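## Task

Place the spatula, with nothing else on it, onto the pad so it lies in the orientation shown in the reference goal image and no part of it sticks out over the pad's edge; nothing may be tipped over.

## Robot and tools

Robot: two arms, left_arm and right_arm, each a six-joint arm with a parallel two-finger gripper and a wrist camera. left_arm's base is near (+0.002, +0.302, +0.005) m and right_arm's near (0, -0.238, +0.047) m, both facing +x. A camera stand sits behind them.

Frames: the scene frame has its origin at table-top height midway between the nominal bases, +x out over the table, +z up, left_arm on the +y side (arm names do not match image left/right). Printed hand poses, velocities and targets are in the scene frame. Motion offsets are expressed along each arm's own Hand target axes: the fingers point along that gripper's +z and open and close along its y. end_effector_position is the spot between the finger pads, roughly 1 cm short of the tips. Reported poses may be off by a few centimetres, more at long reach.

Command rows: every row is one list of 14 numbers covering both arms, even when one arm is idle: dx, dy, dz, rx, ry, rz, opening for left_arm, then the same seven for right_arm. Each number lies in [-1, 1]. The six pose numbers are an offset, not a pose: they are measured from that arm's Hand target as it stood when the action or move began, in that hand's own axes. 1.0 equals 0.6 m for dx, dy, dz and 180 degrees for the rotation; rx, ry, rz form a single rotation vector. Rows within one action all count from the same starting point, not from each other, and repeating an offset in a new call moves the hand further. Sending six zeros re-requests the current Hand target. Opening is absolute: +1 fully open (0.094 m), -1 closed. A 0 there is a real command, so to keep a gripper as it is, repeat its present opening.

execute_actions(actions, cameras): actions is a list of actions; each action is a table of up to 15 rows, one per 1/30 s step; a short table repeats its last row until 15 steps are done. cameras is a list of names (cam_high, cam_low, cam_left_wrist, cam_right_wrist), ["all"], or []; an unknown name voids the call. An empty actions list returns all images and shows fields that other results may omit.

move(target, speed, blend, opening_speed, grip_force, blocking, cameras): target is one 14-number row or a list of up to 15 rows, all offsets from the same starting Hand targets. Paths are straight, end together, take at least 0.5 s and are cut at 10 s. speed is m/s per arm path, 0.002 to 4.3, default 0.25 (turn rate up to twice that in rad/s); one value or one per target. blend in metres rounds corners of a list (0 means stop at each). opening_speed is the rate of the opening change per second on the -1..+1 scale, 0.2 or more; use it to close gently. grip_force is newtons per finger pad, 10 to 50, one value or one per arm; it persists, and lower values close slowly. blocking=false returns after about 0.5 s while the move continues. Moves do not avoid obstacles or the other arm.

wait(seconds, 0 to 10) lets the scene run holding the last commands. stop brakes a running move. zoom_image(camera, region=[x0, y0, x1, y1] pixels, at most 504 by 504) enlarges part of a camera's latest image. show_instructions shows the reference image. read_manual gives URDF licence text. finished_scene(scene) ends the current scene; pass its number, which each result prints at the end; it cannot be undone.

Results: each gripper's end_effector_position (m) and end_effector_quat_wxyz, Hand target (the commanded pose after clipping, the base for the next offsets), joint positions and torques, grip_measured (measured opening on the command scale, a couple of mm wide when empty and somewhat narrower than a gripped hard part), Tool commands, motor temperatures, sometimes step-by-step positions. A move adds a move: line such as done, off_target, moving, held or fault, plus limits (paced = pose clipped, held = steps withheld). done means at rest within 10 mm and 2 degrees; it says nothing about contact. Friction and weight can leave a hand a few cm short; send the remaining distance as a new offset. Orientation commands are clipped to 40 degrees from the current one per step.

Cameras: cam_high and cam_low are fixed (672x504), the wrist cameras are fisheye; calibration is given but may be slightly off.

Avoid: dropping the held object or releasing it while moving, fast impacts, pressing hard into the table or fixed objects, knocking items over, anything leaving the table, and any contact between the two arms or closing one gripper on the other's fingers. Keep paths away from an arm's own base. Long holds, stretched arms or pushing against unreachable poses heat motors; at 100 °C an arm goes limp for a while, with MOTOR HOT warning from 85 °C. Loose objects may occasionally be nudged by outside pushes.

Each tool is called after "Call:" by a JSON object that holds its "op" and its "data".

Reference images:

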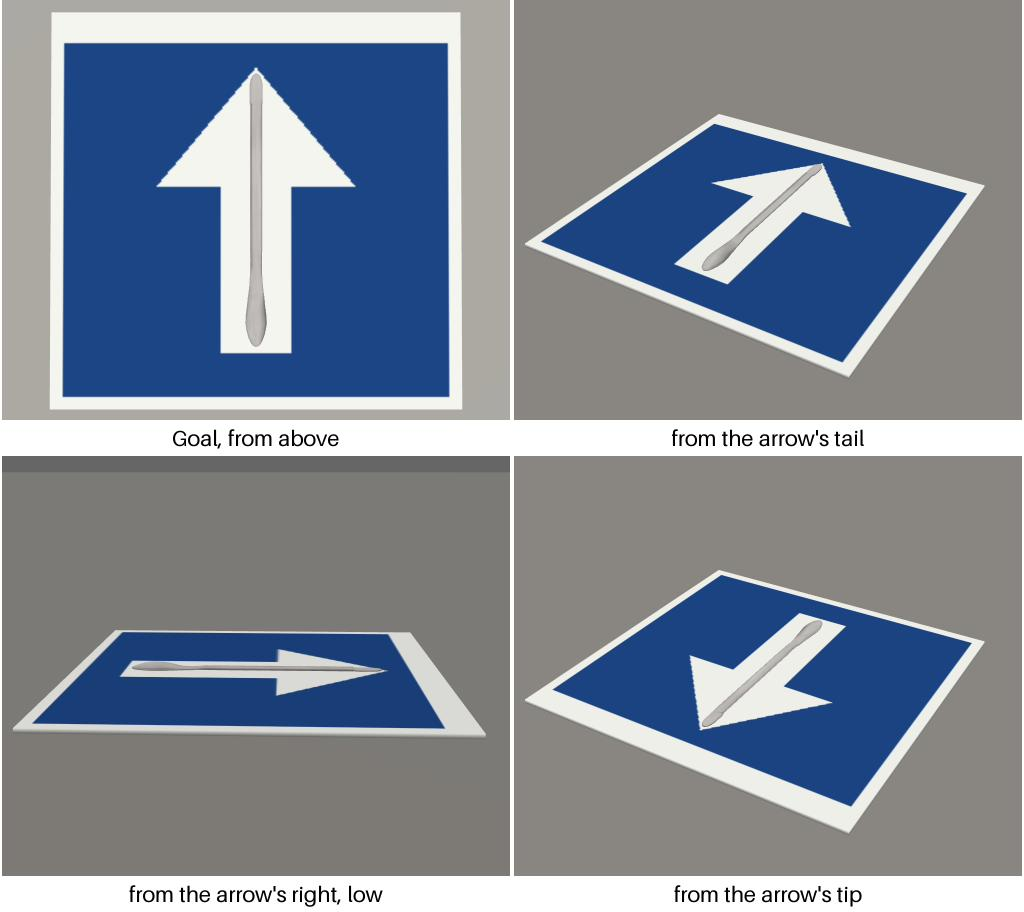

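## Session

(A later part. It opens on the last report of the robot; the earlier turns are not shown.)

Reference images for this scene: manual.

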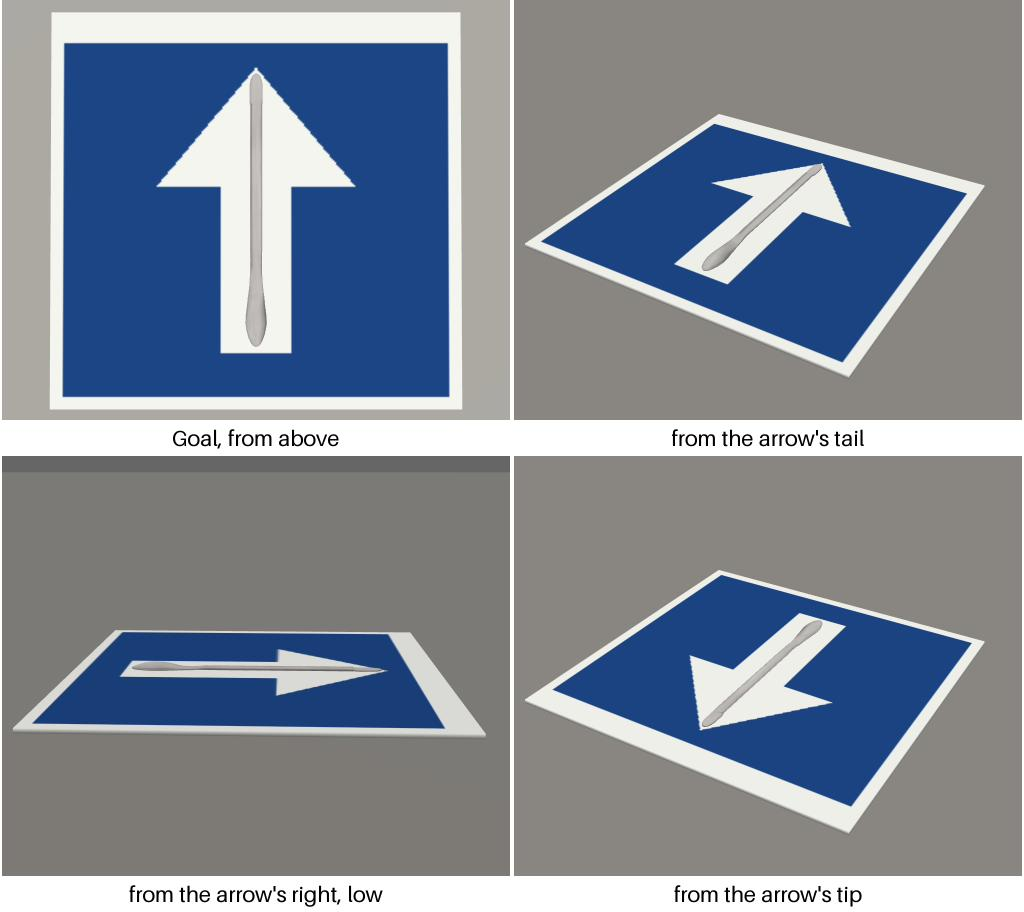

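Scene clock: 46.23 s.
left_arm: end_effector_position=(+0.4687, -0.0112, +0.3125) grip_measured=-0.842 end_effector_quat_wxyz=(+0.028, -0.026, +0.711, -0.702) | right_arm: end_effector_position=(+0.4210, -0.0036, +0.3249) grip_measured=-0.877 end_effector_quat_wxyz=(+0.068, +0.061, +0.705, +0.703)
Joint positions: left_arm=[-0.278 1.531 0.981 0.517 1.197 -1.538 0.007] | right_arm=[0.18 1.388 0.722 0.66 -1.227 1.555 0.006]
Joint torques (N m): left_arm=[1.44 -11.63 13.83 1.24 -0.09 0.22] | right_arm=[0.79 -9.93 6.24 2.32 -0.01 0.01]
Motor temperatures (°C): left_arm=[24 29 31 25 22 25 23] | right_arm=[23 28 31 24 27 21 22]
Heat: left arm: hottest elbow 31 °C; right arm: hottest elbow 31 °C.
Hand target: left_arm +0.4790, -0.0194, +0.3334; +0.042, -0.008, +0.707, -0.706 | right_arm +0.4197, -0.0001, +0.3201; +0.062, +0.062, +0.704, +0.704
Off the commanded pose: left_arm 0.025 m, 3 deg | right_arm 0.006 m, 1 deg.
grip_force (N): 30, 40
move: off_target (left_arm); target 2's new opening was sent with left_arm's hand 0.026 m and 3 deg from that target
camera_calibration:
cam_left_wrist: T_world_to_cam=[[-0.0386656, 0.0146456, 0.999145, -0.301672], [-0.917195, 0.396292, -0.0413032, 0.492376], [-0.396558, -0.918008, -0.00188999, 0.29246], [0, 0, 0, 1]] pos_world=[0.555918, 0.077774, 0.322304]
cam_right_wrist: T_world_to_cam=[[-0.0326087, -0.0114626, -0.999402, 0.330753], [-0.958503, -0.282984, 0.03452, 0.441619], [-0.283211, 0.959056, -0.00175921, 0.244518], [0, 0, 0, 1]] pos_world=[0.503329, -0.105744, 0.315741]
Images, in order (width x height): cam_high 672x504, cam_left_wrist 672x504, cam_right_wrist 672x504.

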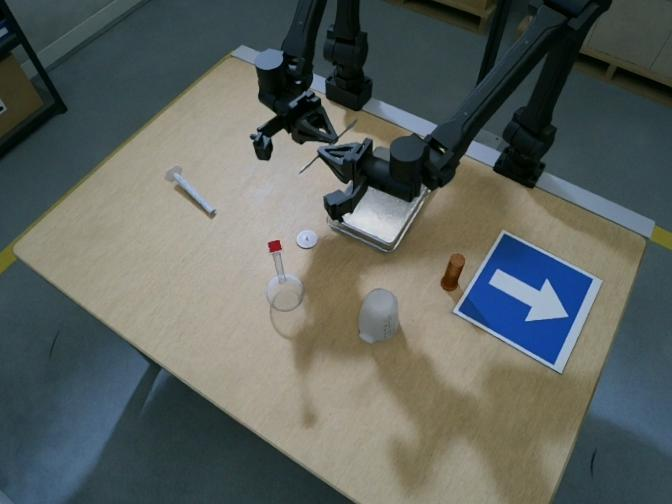

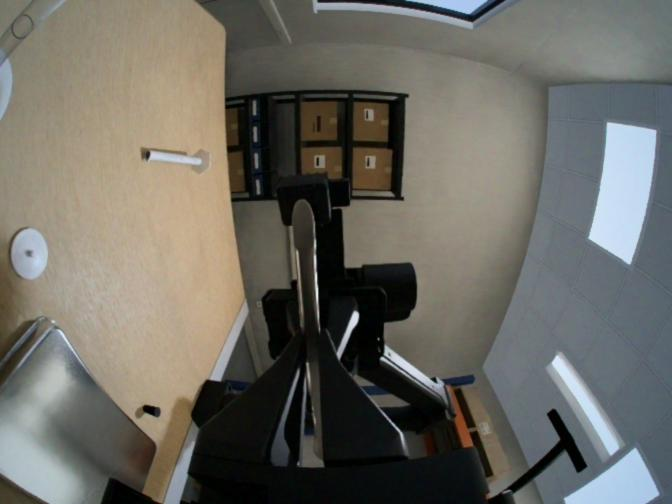

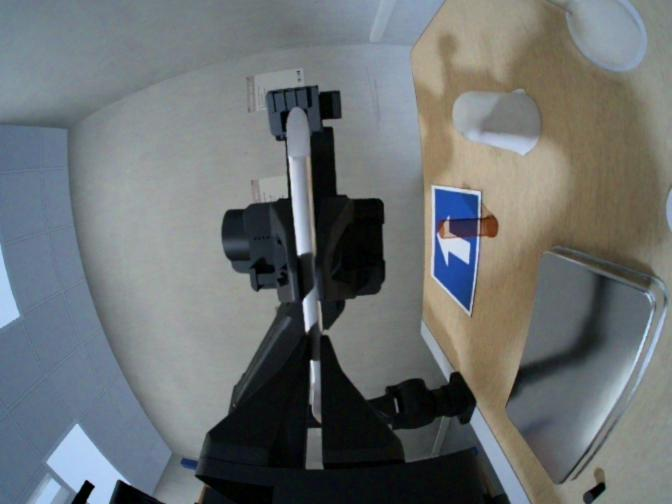

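Call:
{"op": "move", "data": {"target": [0,0,0,0,0,0,-1,0,0,0,0,0,0,-0.1], "speed": 0.05, "grip_force": [40,50], "opening_speed": 0.8, "cameras": ["cam_left_wrist","cam_high","cam_right_wrist"]}}

Call:
{"op": "zoom_image", "data": {"camera": "cam_right_wrist", "region": [200, 80, 480, 480]}}

Scene clock: 47.77 s.
left_arm: end_effector_position=(+0.4687, -0.0112, +0.3125) grip_measured=-0.851 end_effector_quat_wxyz=(+0.028, -0.026, +0.711, -0.702) | right_arm: end_effector_position=(+0.4210, -0.0036, +0.3249) grip_measured=-0.102 end_effector_quat_wxyz=(+0.068, +0.061, +0.705, +0.703)
Joint positions: left_arm=[-0.278 1.531 0.981 0.517 1.197 -1.538 0.007] | right_arm=[0.18 1.388 0.722 0.66 -1.227 1.555 0.042]
Joint torques (N m): left_arm=[1.38 -11.63 13.86 1.25 -0.09 0.22] | right_arm=[0.79 -9.88 6.24 2.3 -0.01 0]
Heat: left arm: hottest elbow 31 °C; right arm: hottest elbow 31 °C.
Hand target: left_arm +0.4790, -0.0194, +0.3334; +0.042, -0.008, +0.707, -0.706 | right_arm +0.4197, -0.0001, +0.3201; +0.062, +0.062, +0.704, +0.704
Off the commanded pose: left_arm 0.025 m, 3 deg | right_arm 0.006 m, 1 deg.
grip_force (N): 40, 50
move: off_target (left_arm)
camera_calibration:
cam_left_wrist: T_world_to_cam=[[-0.0386656, 0.0146456, 0.999145, -0.301672], [-0.917195, 0.396292, -0.0413032, 0.492376], [-0.396558, -0.918008, -0.00188999, 0.29246], [0, 0, 0, 1]] pos_world=[0.555918, 0.077774, 0.322304]
cam_right_wrist: T_world_to_cam=[[-0.0330487, -0.011385, -0.999389, 0.330978], [-0.958488, -0.282987, 0.03492, 0.441485], [-0.283211, 0.959056, -0.00156, 0.244456], [0, 0, 0, 1]] pos_world=[0.503329, -0.105744, 0.31574]
Images, in order (width x height): cam_high 672x504, cam_left_wrist 672x504, cam_right_wrist 672x504.

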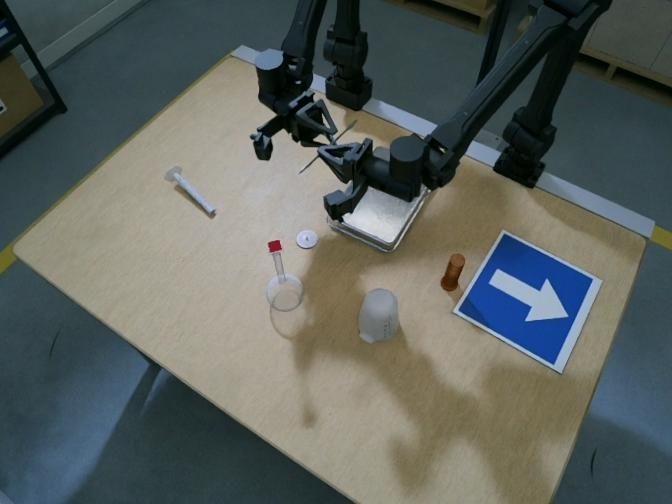

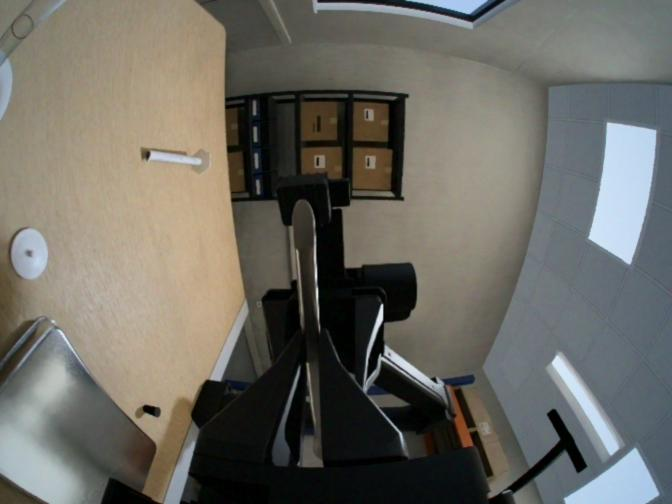

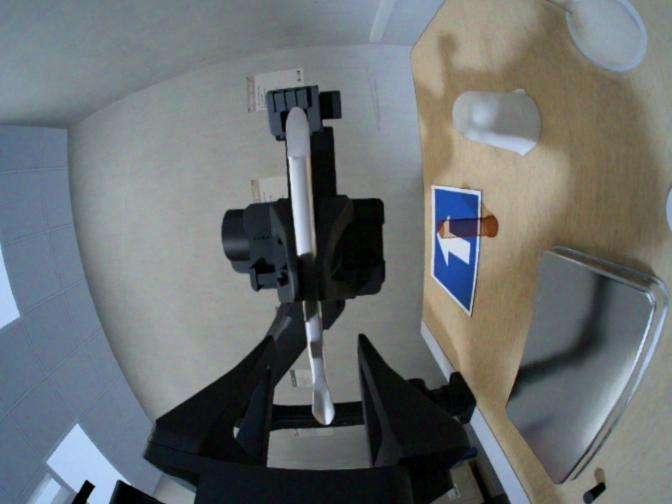

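Scaled by 1.260 from the camera's 672x504 image, which has a finer 960x720 frame.

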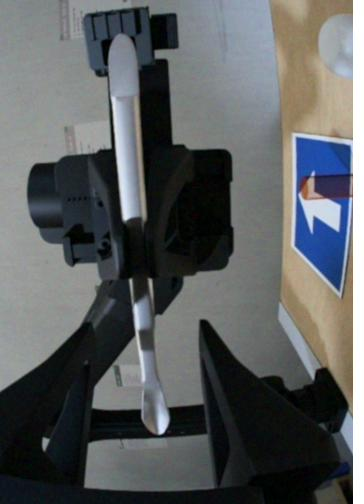

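Call:
{"op": "move", "data": {"target": [[0,0,-0.1,0,0,0,-1,0,0,-0.12,0,0,0,-0.1],[0.1165,0.2583,-0.8962,-0.4427,-0.3878,-0.3478,-1,0,0,-0.12,0,-0.055,0,-0.1]], "speed": [0.2,0.38], "blend": [0.02,0], "cameras": ["all"]}}

Call:
{"op": "zoom_image", "data": {"camera": "cam_left_wrist", "region": [130, 60, 530, 440]}}

Scene clock: 52.80 s.
left_arm: end_effector_position=(+0.3647, +0.5030, +0.1581) grip_measured=-0.851 end_effector_quat_wxyz=(-0.037, +0.689, -0.722, -0.054) | right_arm: end_effector_position=(+0.4126, -0.0742, +0.3129) grip_measured=-0.102 end_effector_quat_wxyz=(+0.120, +0.130, +0.699, +0.693)
Joint positions: left_arm=[0.475 1.442 1.135 -1.226 -0.125 -1.066 0.007] | right_arm=[0.02 1.293 0.603 0.66 -1.214 1.555 0.042]
Joint torques (N m): left_arm=[2.26 -9.7 13.57 -0.02 -0.27 -0.19] | right_arm=[0.79 -10.64 6.09 2.04 0 0.01]
Heat: left arm: hottest elbow 31 °C; right arm: hottest elbow 31 °C.
Hand target: left_arm +0.3787, +0.5124, +0.1747; -0.052, +0.696, -0.714, -0.051 | right_arm +0.4072, -0.0710, +0.3202; +0.123, +0.122, +0.696, +0.697
Off the commanded pose: left_arm 0.024 m, 2 deg | right_arm 0.010 m, 1 deg.
grip_force (N): 40, 50
move: off_target (left_arm)
camera_calibration:
cam_left_wrist: T_world_to_cam=[[0.996564, -0.0828073, -0.00174691, -0.329366], [-0.0769979, -0.93401, 0.348851, 0.487781], [-0.0305191, -0.347518, -0.937176, 0.450359], [0, 0, 0, 1]] pos_world=[0.379537, 0.584826, 0.251328]
cam_right_wrist: T_world_to_cam=[[-0.0577486, -0.00567749, -0.998315, 0.32822], [-0.991702, -0.114721, 0.0580185, 0.432868], [-0.114857, 0.993382, 0.000994604, 0.242098], [0, 0, 0, 1]] pos_world=[0.476037, -0.188973, 0.302312]

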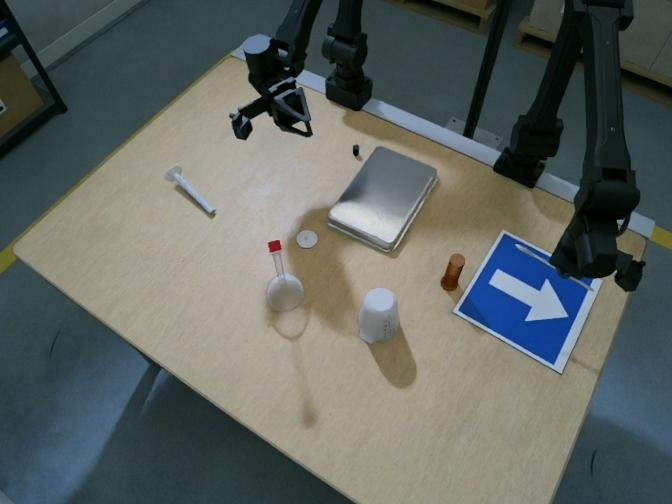

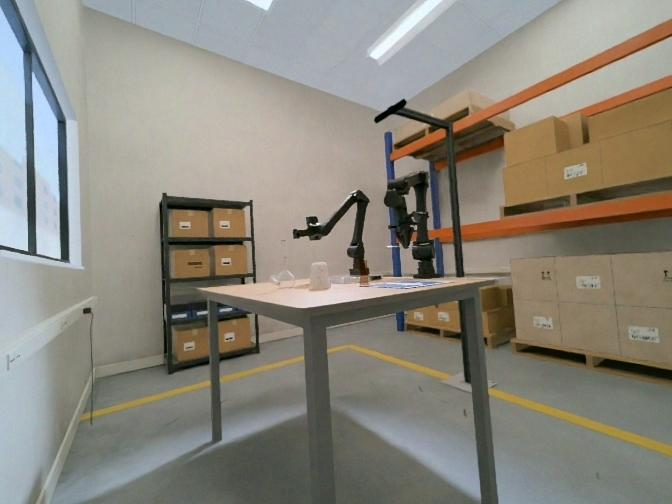

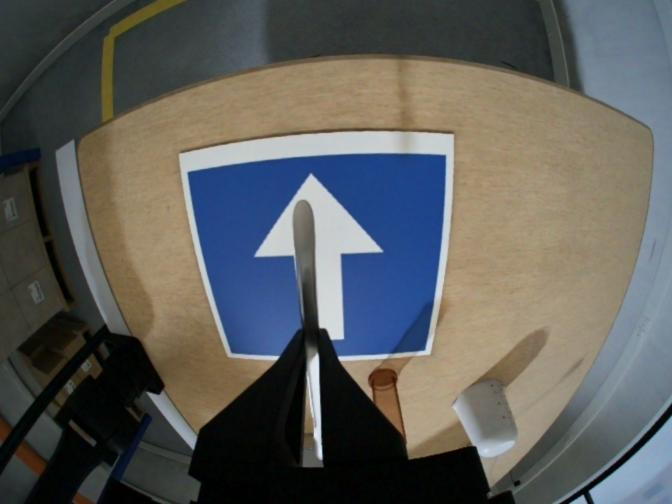

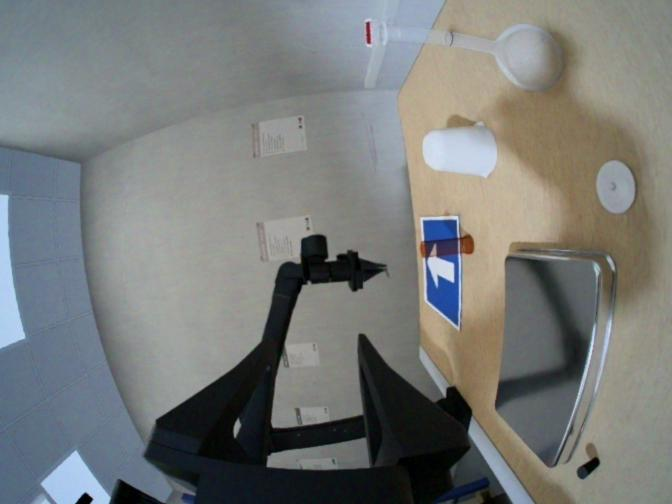

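Scaled by 1.260 from the camera's 672x504 image, which has a finer 960x720 frame.

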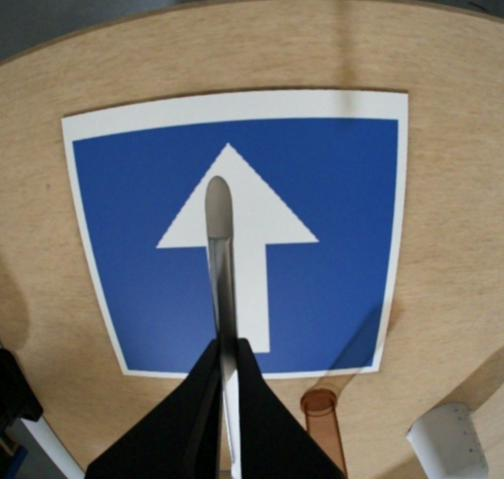

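Call:
{"op": "move", "data": {"target": [0.0290,0.0232,0.1822,-0.0012,-0.0067,-0.0082,-1,0,0,0,0,0,0,-0.1], "speed": 0.14, "cameras": ["cam_left_wrist","cam_high"]}}

Call:
{"op": "zoom_image", "data": {"camera": "cam_left_wrist", "region": [130, 60, 530, 440]}}

Call:
{"op": "zoom_image", "data": {"camera": "cam_high", "region": [440, 210, 640, 390]}}

Scene clock: 55.33 s.
left_arm: end_effector_position=(+0.3682, +0.5085, +0.0709) grip_measured=-0.851 end_effector_quat_wxyz=(-0.061, +0.697, -0.712, -0.056) | right_arm: end_effector_position=(+0.4126, -0.0742, +0.3129) grip_measured=-0.102 end_effector_quat_wxyz=(+0.120, +0.130, +0.699, +0.693)
Joint positions: left_arm=[0.475 1.531 0.979 -0.938 -0.145 -1.088 0.007] | right_arm=[0.02 1.293 0.603 0.66 -1.214 1.555 0.042]
Joint torques (N m): left_arm=[2.61 -10.05 7.31 1.05 -0.28 -0.23] | right_arm=[0.73 -10.7 6.11 2.04 0.01 0.01]
Heat: left arm: hottest elbow 32 °C; right arm: hottest elbow 31 °C.
Hand target: left_arm +0.3648, +0.5114, +0.0639; -0.059, +0.705, -0.705, -0.059 | right_arm +0.4072, -0.0710, +0.3202; +0.123, +0.122, +0.696, +0.697
Off the commanded pose: left_arm 0.008 m, 1 deg | right_arm 0.010 m, 1 deg.
grip_force (N): 40, 50
move: done
camera_calibration:
cam_left_wrist: T_world_to_cam=[[0.997752, -0.060989, 0.0277783, -0.346083], [-0.0666178, -0.947774, 0.311907, 0.529526], [0.00730471, -0.313056, -0.949707, 0.340095], [0, 0, 0, 1]] pos_world=[0.378096, 0.587233, 0.167442]
Images, in order (width x height): cam_high 672x504, cam_left_wrist 672x504.

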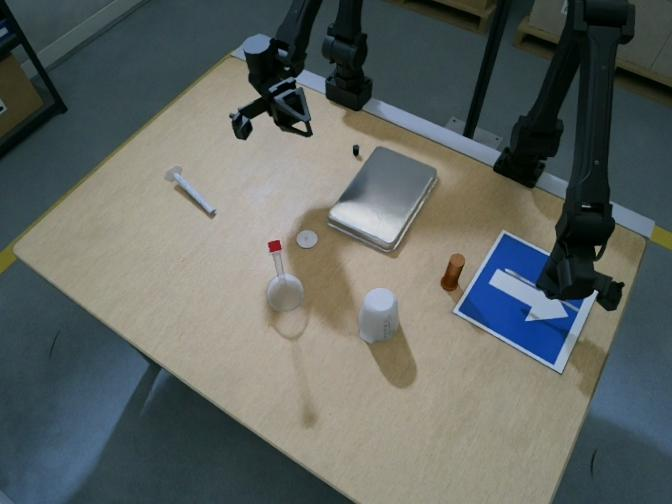

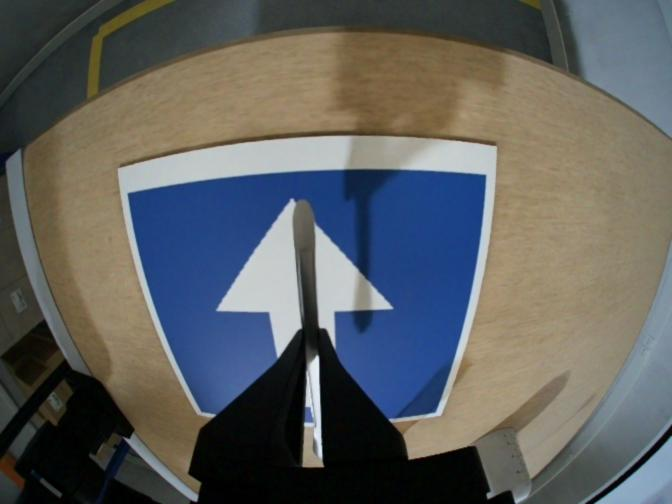

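Scaled by 1.260 from the camera's 672x504 image, which has a finer 960x720 frame.

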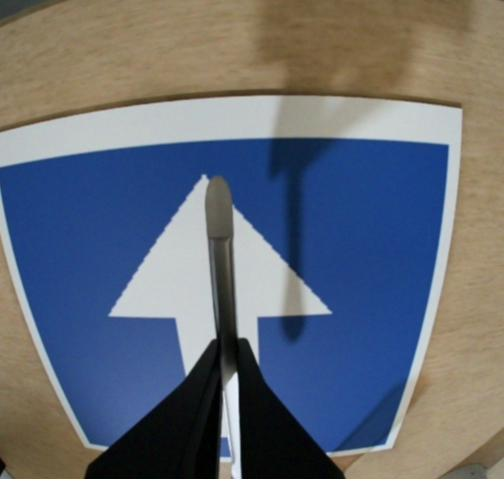

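Scaled by 2.520 from the camera's 672x504 image, which has a finer 960x720 frame.

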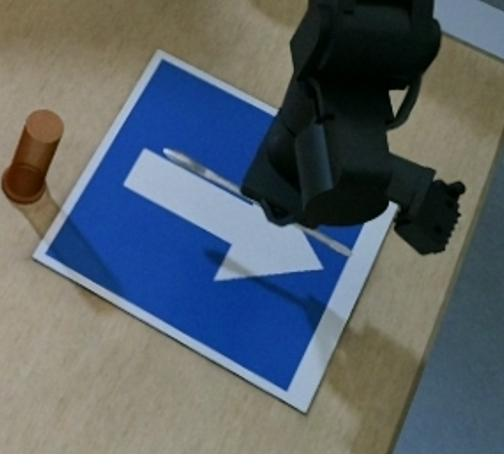

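Call:
{"op": "move", "data": {"target": [0.0327,0.0138,0.0543,-0.0009,0,-0.0055,-1,0,0,0,0,0,0,-0.1], "speed": 0.1, "cameras": ["cam_left_wrist","cam_high"]}}

Call:
{"op": "zoom_image", "data": {"camera": "cam_left_wrist", "region": [130, 100, 530, 480]}}

Call:
{"op": "zoom_image", "data": {"camera": "cam_high", "region": [440, 210, 640, 390]}}

Scene clock: 57.33 s.
left_arm: end_effector_position=(+0.3578, +0.5014, +0.0370) grip_measured=-0.851 end_effector_quat_wxyz=(-0.062, +0.709, -0.700, -0.056) | right_arm: end_effector_position=(+0.4126, -0.0742, +0.3129) grip_measured=-0.102 end_effector_quat_wxyz=(+0.120, +0.130, +0.699, +0.693)
Joint positions: left_arm=[0.469 1.558 0.902 -0.836 -0.148 -1.128 0.007] | right_arm=[0.02 1.293 0.603 0.66 -1.214 1.555 0.042]
Joint torques (N m): left_arm=[1.38 -9.47 6.79 1.02 -0.29 -0.19] | right_arm=[0.79 -10.7 6.11 2.04 0 0.01]
Heat: left arm: hottest elbow 32 °C; right arm: hottest elbow 31 °C.
Hand target: left_arm +0.3566, +0.4974, +0.0286; -0.059, +0.711, -0.698, -0.059 | right_arm +0.4072, -0.0710, +0.3202; +0.123, +0.122, +0.696, +0.697
Off the commanded pose: left_arm 0.010 m, 1 deg | right_arm 0.010 m, 1 deg.
grip_force (N): 40, 50
move: done
camera_calibration:
cam_left_wrist: T_world_to_cam=[[0.99912, -0.0271368, 0.0319681, -0.352854], [-0.0357185, -0.950133, 0.309793, 0.522823], [0.0219671, -0.310662, -0.950267, 0.299411], [0, 0, 0, 1]] pos_world=[0.364641, 0.580192, 0.133834]
Images, in order (width x height): cam_high 672x504, cam_left_wrist 672x504.

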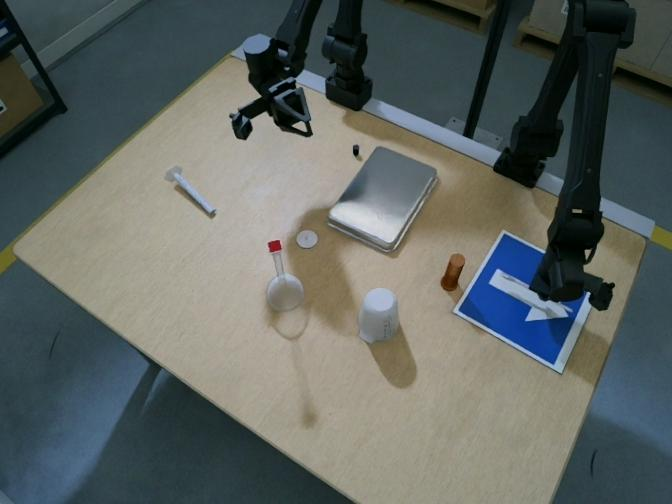

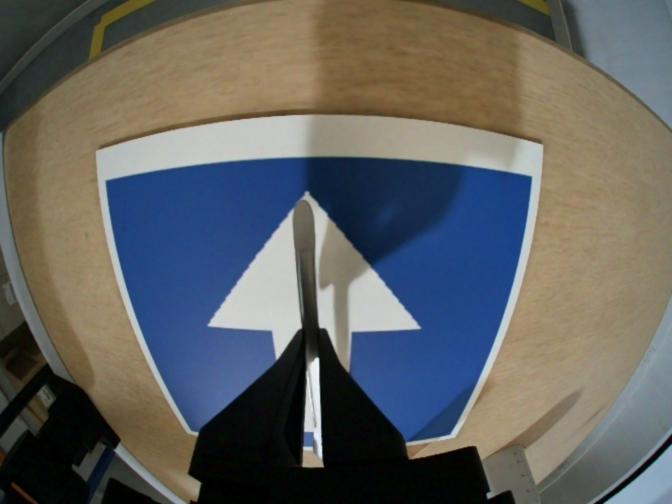

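Scaled by 1.260 from the camera's 672x504 image, which has a finer 960x720 frame.

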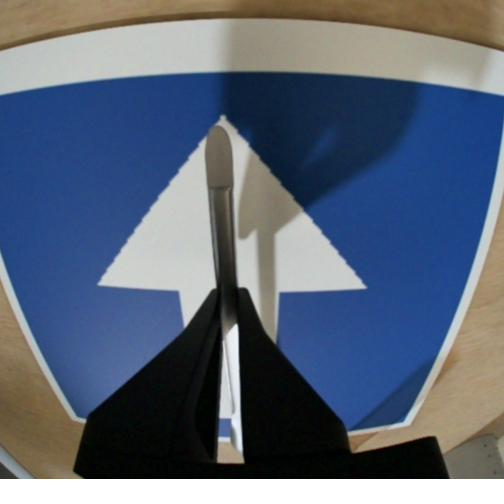

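Scaled by 2.520 from the camera's 672x504 image, which has a finer 960x720 frame.

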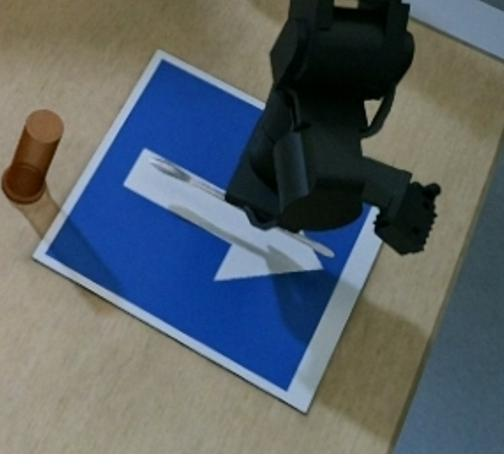

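Call:
{"op": "move", "data": {"target": [0.0095,0.0017,0.0290,0,0,0,-1,0,0,0,0,0,0,-0.1], "speed": 0.06, "cameras": ["cam_left_wrist","cam_high"]}}

Call:
{"op": "zoom_image", "data": {"camera": "cam_left_wrist", "region": [130, 100, 530, 480]}}

Call:
{"op": "zoom_image", "data": {"camera": "cam_high", "region": [440, 210, 640, 390]}}

Scene clock: 58.73 s.
left_arm: end_effector_position=(+0.3578, +0.4993, +0.0197) grip_measured=-0.851 end_effector_quat_wxyz=(-0.063, +0.709, -0.700, -0.056) | right_arm: end_effector_position=(+0.4126, -0.0742, +0.3129) grip_measured=-0.102 end_effector_quat_wxyz=(+0.120, +0.130, +0.699, +0.693)
Joint positions: left_arm=[0.464 1.587 0.879 -0.782 -0.148 -1.134 0.007] | right_arm=[0.02 1.293 0.603 0.66 -1.214 1.555 0.042]
Joint torques (N m): left_arm=[1.32 -9.47 6.35 1.02 -0.29 -0.18] | right_arm=[0.73 -10.64 6.11 2.04 0 0.01]
Heat: left arm: hottest elbow 32 °C; right arm: hottest elbow 31 °C.
Hand target: left_arm +0.3556, +0.4946, +0.0104; -0.059, +0.711, -0.698, -0.059 | right_arm +0.4072, -0.0710, +0.3202; +0.123, +0.122, +0.696, +0.697
Off the commanded pose: left_arm 0.011 m, 1 deg | right_arm 0.010 m, 1 deg.
grip_force (N): 40, 50
move: off_target (left_arm)
camera_calibration:
cam_left_wrist: T_world_to_cam=[[0.999057, -0.0264442, 0.0344331, -0.352729], [-0.035796, -0.950512, 0.308619, 0.526467], [0.0245679, -0.309561, -0.950562, 0.280741], [0, 0, 0, 1]] pos_world=[0.364345, 0.577992, 0.116529]
Images, in order (width x height): cam_high 672x504, cam_left_wrist 672x504.

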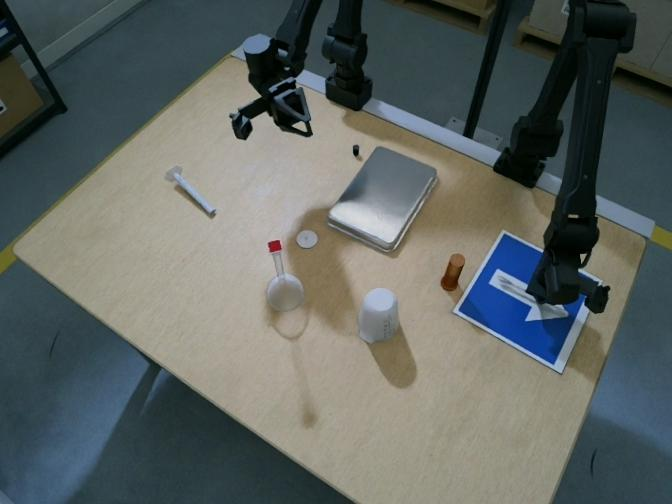

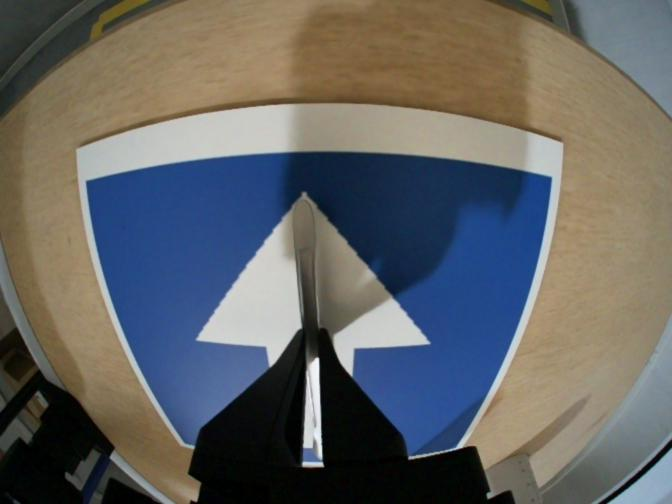

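Scaled by 1.260 from the camera's 672x504 image, which has a finer 960x720 frame.

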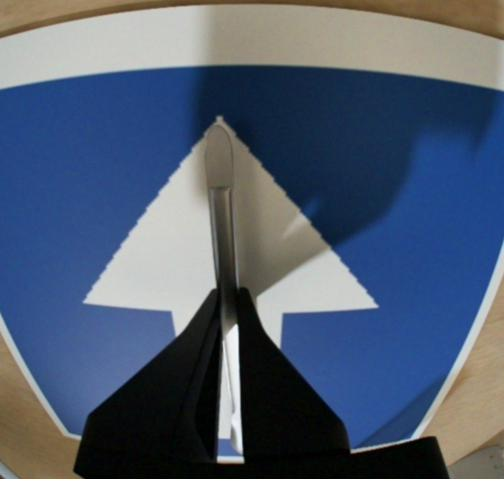

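Scaled by 2.520 from the camera's 672x504 image, which has a finer 960x720 frame.

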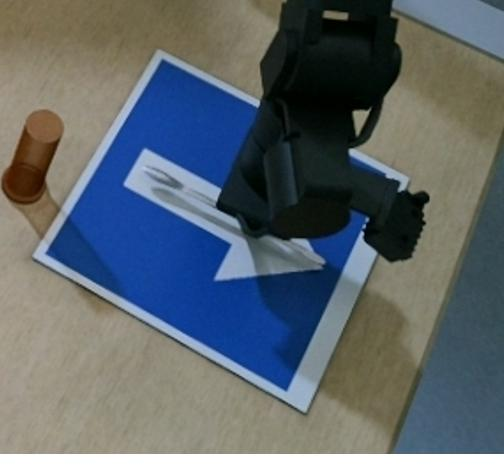

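Call:
{"op": "move", "data": {"target": [0.0012,0,0.006,0,0,0,-1,0,0,0,0,0,0,-0.1], "speed": 0.04, "cameras": ["cam_left_wrist"]}}

Call:
{"op": "zoom_image", "data": {"camera": "cam_left_wrist", "region": [220, 180, 420, 380]}}

Scene clock: 59.93 s.
left_arm: end_effector_position=(+0.3598, +0.5002, +0.0189) grip_measured=-0.851 end_effector_quat_wxyz=(-0.067, +0.710, -0.699, -0.055) | right_arm: end_effector_position=(+0.4126, -0.0742, +0.3129) grip_measured=-0.102 end_effector_quat_wxyz=(+0.120, +0.130, +0.699, +0.693)
Joint positions: left_arm=[0.464 1.589 0.879 -0.772 -0.148 -1.134 0.007] | right_arm=[0.02 1.293 0.603 0.66 -1.214 1.555 0.042]
Joint torques (N m): left_arm=[1.32 -9.17 6.02 1.03 -0.3 -0.18] | right_arm=[0.79 -10.7 6.09 2.06 0 0.01]
Heat: left arm: hottest elbow 31 °C; right arm: hottest elbow 31 °C.
Hand target: left_arm +0.3556, +0.4946, +0.0067; -0.059, +0.711, -0.698, -0.059 | right_arm +0.4072, -0.0710, +0.3202; +0.123, +0.122, +0.696, +0.697
Off the commanded pose: left_arm 0.014 m, 1 deg | right_arm 0.010 m, 1 deg.
grip_force (N): 40, 50
move: off_target (left_arm)
camera_calibration:
cam_left_wrist: T_world_to_cam=[[0.998805, -0.0261658, 0.0412712, -0.354864], [-0.0375415, -0.951521, 0.305283, 0.528855], [0.0312825, -0.306467, -0.951367, 0.276256], [0, 0, 0, 1]] pos_world=[0.365652, 0.578595, 0.116017]
Images, in order (width x height): cam_left_wrist 672x504.

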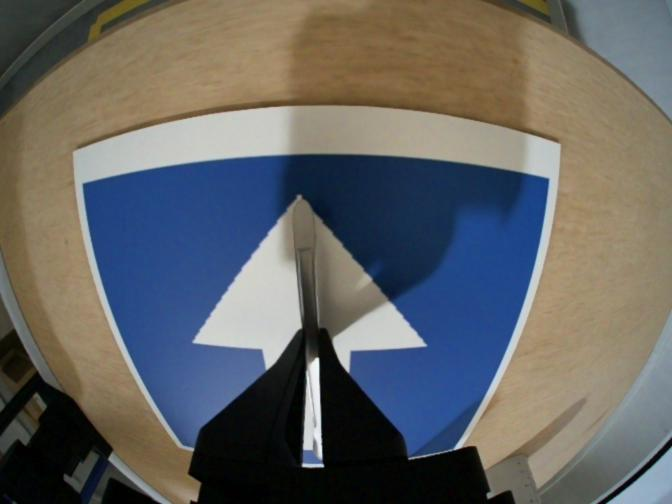

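Scaled by 2.520 from the camera's 672x504 image, which has a finer 960x720 frame.

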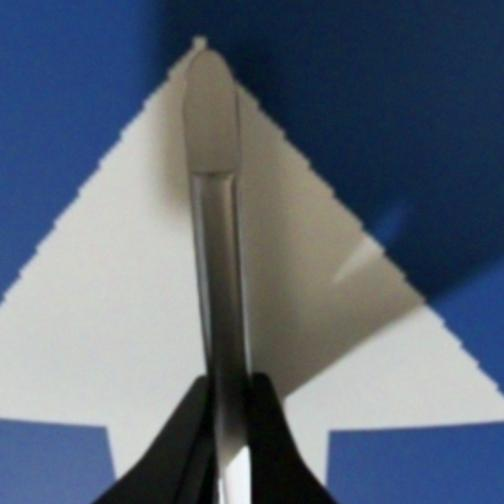

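Call:
{"op": "move", "data": {"target": [0.0012,0.0045,0.0075,0,0,0,-1,0,0,0,0,0,0,-0.1], "speed": 0.04, "cameras": ["cam_left_wrist"]}}

Call:
{"op": "zoom_image", "data": {"camera": "cam_left_wrist", "region": [220, 180, 420, 380]}}

Scene clock: 60.83 s.
left_arm: end_effector_position=(+0.3593, +0.5000, +0.0167) grip_measured=-0.851 end_effector_quat_wxyz=(-0.069, +0.710, -0.699, -0.054) | right_arm: end_effector_position=(+0.4126, -0.0742, +0.3129) grip_measured=-0.102 end_effector_quat_wxyz=(+0.120, +0.130, +0.699, +0.693)
Joint positions: left_arm=[0.464 1.59 0.872 -0.758 -0.149 -1.134 0.007] | right_arm=[0.02 1.293 0.603 0.66 -1.214 1.555 0.042]
Joint torques (N m): left_arm=[1.61 -9.05 5.71 1.09 -0.27 -0.16] | right_arm=[0.79 -10.64 6.09 2.04 0 0.01]
Heat: left arm: hottest elbow 31 °C; right arm: hottest elbow 31 °C.
Hand target: left_arm +0.3529, +0.4946, +0.0021; -0.059, +0.711, -0.698, -0.059 | right_arm +0.4072, -0.0710, +0.3202; +0.123, +0.122, +0.696, +0.697
Off the commanded pose: left_arm 0.017 m, 1 deg | right_arm 0.010 m, 1 deg.
grip_force (N): 40, 50
move: off_target (left_arm)
camera_calibration:
cam_left_wrist: T_world_to_cam=[[0.998601, -0.0263322, 0.0458469, -0.354154], [-0.0390041, -0.952322, 0.30259, 0.530326], [0.0356932, -0.303955, -0.952018, 0.271363], [0, 0, 0, 1]] pos_world=[0.364657, 0.578198, 0.114108]
Images, in order (width x height): cam_left_wrist 672x504.

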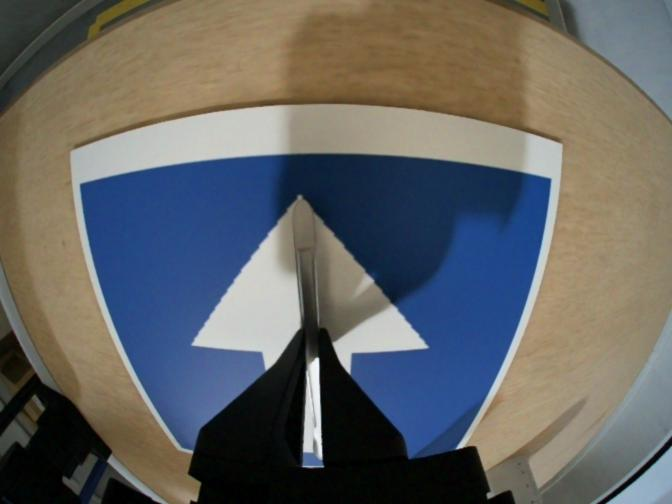

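Scaled by 2.520 from the camera's 672x504 image, which has a finer 960x720 frame.

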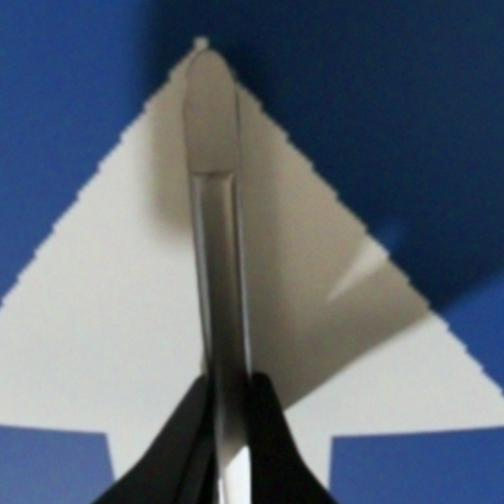

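Call:
{"op": "move", "data": {"target": [0,0,0,0,0,0,-0.4,0,0,0,0,0,0,-0.1], "speed": 0.04, "opening_speed": 0.3, "cameras": ["cam_left_wrist"]}}

Call:
{"op": "zoom_image", "data": {"camera": "cam_left_wrist", "region": [180, 160, 440, 480]}}

Scene clock: 63.27 s.
left_arm: end_effector_position=(+0.3598, +0.5003, +0.0167) grip_measured=-0.402 end_effector_quat_wxyz=(-0.070, +0.710, -0.699, -0.054) | right_arm: end_effector_position=(+0.4126, -0.0742, +0.3129) grip_measured=-0.102 end_effector_quat_wxyz=(+0.120, +0.130, +0.699, +0.693)
Joint positions: left_arm=[0.464 1.59 0.872 -0.756 -0.149 -1.134 0.028] | right_arm=[0.02 1.293 0.603 0.66 -1.214 1.555 0.042]
Joint torques (N m): left_arm=[1.61 -9.05 5.71 1.06 -0.28 -0.15] | right_arm=[0.79 -10.64 6.09 2.04 0 0.01]
Heat: left arm: hottest elbow 31 °C; right arm: hottest elbow 31 °C.
Hand target: left_arm +0.3529, +0.4946, +0.0021; -0.059, +0.711, -0.698, -0.059 | right_arm +0.4072, -0.0710, +0.3202; +0.123, +0.122, +0.696, +0.697
Off the commanded pose: left_arm 0.017 m, 2 deg | right_arm 0.010 m, 1 deg.
grip_force (N): 40, 50
move: off_target (left_arm)
camera_calibration:
cam_left_wrist: T_world_to_cam=[[0.998505, -0.0263292, 0.0479054, -0.354659], [-0.0395883, -0.952617, 0.301584, 0.530904], [0.037695, -0.30303, -0.952235, 0.270234], [0, 0, 0, 1]] pos_world=[0.36496, 0.578299, 0.114204]
Images, in order (width x height): cam_left_wrist 672x504.

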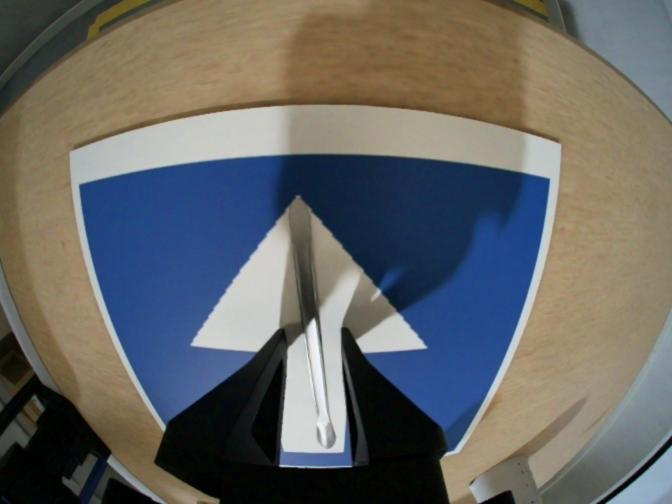

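Scaled by 1.575 from the camera's 672x504 image, which has a finer 960x720 frame.

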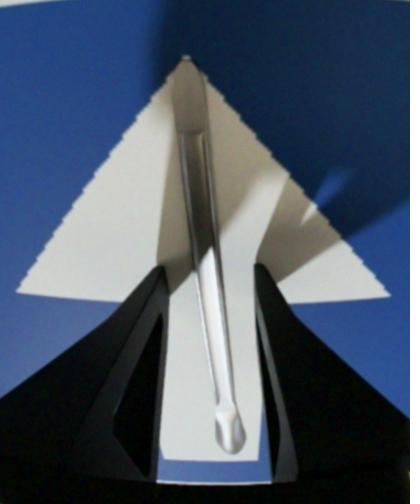

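Call:
{"op": "move", "data": {"target": [[-0.0111,0,-0.0657,0,0,0,-0.4,0,0,0,0,0,0,-0.1],[-0.0416,0,-0.2463,0,0,0,-0.4,0,0,0,0,0,0,-0.1]], "speed": [0.06,0.25], "blend": [0.01,0], "cameras": ["cam_left_wrist","cam_high"]}}

Call:
{"op": "zoom_image", "data": {"camera": "cam_left_wrist", "region": [180, 120, 460, 400]}}

Call:
{"op": "zoom_image", "data": {"camera": "cam_high", "region": [440, 210, 640, 390]}}

Scene clock: 65.10 s.
left_arm: end_effector_position=(+0.3429, +0.4922, +0.1448) grip_measured=-0.402 end_effector_quat_wxyz=(-0.055, +0.709, -0.700, -0.059) | right_arm: end_effector_position=(+0.4126, -0.0742, +0.3129) grip_measured=-0.102 end_effector_quat_wxyz=(+0.120, +0.130, +0.699, +0.693)
Joint positions: left_arm=[0.464 1.375 1.027 -1.159 -0.149 -1.134 0.028] | right_arm=[0.02 1.293 0.603 0.66 -1.214 1.555 0.042]
Joint torques (N m): left_arm=[1.61 -8 11.82 -0.1 -0.26 -0.15] | right_arm=[0.73 -10.7 6.11 2.04 0 0.01]
Heat: left arm: hottest elbow 31 °C; right arm: hottest elbow 31 °C.
Hand target: left_arm +0.3528, +0.4947, +0.1521; -0.059, +0.711, -0.698, -0.059 | right_arm +0.4072, -0.0710, +0.3202; +0.123, +0.122, +0.696, +0.697
Off the commanded pose: left_arm 0.013 m, 0 deg | right_arm 0.010 m, 1 deg.
grip_force (N): 40, 50
move: off_target (left_arm)
camera_calibration:
cam_left_wrist: T_world_to_cam=[[0.999486, -0.0258434, 0.0189699, -0.340447], [-0.0305151, -0.948318, 0.31585, 0.476643], [0.00982691, -0.316266, -0.94862, 0.405902], [0, 0, 0, 1]] pos_world=[0.350828, 0.571584, 0.240957]
Images, in order (width x height): cam_high 672x504, cam_left_wrist 672x504.

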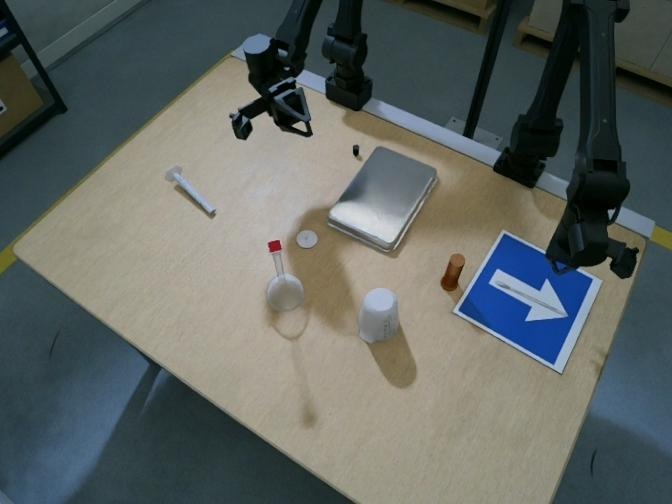

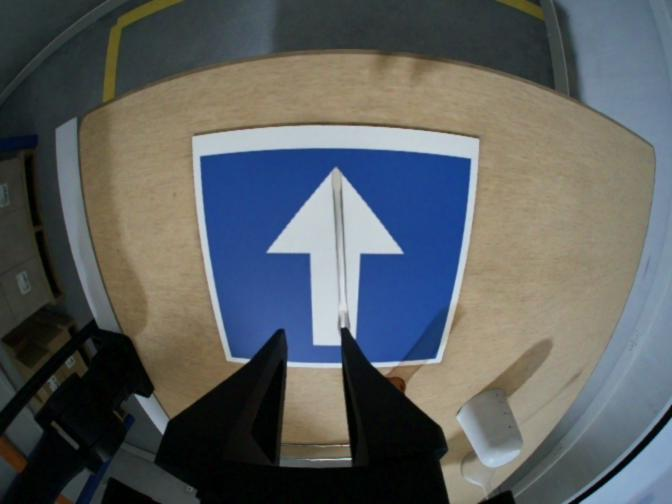

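Scaled by 1.800 from the camera's 672x504 image, which has a finer 960x720 frame.

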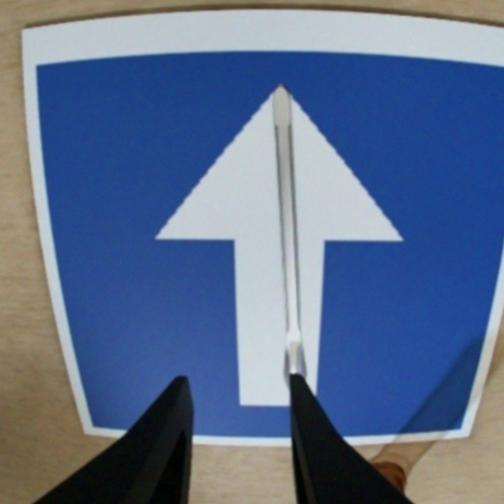

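Scaled by 2.520 from the camera's 672x504 image, which has a finer 960x720 frame.

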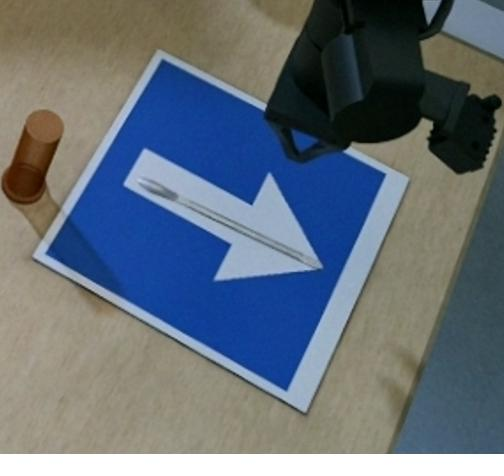

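Call:
{"op": "zoom_image", "data": {"camera": "cam_high", "region": [485, 265, 575, 325]}}

Call:
{"op": "zoom_image", "data": {"camera": "cam_left_wrist", "region": [310, 150, 370, 350]}}

Scaled by 5.600 from the camera's 672x504 image, which has a finer 960x720 frame.

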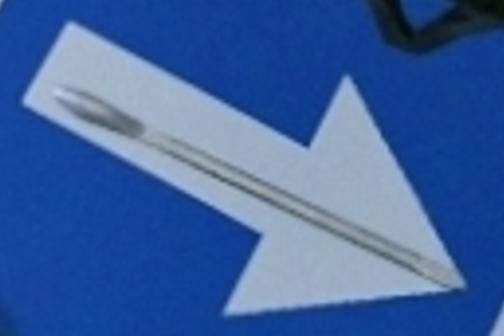

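Scaled by 2.520 from the camera's 672x504 image, which has a finer 960x720 frame.

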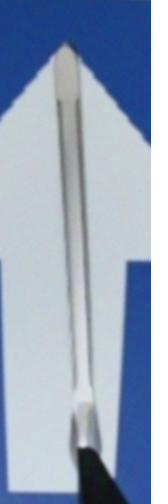

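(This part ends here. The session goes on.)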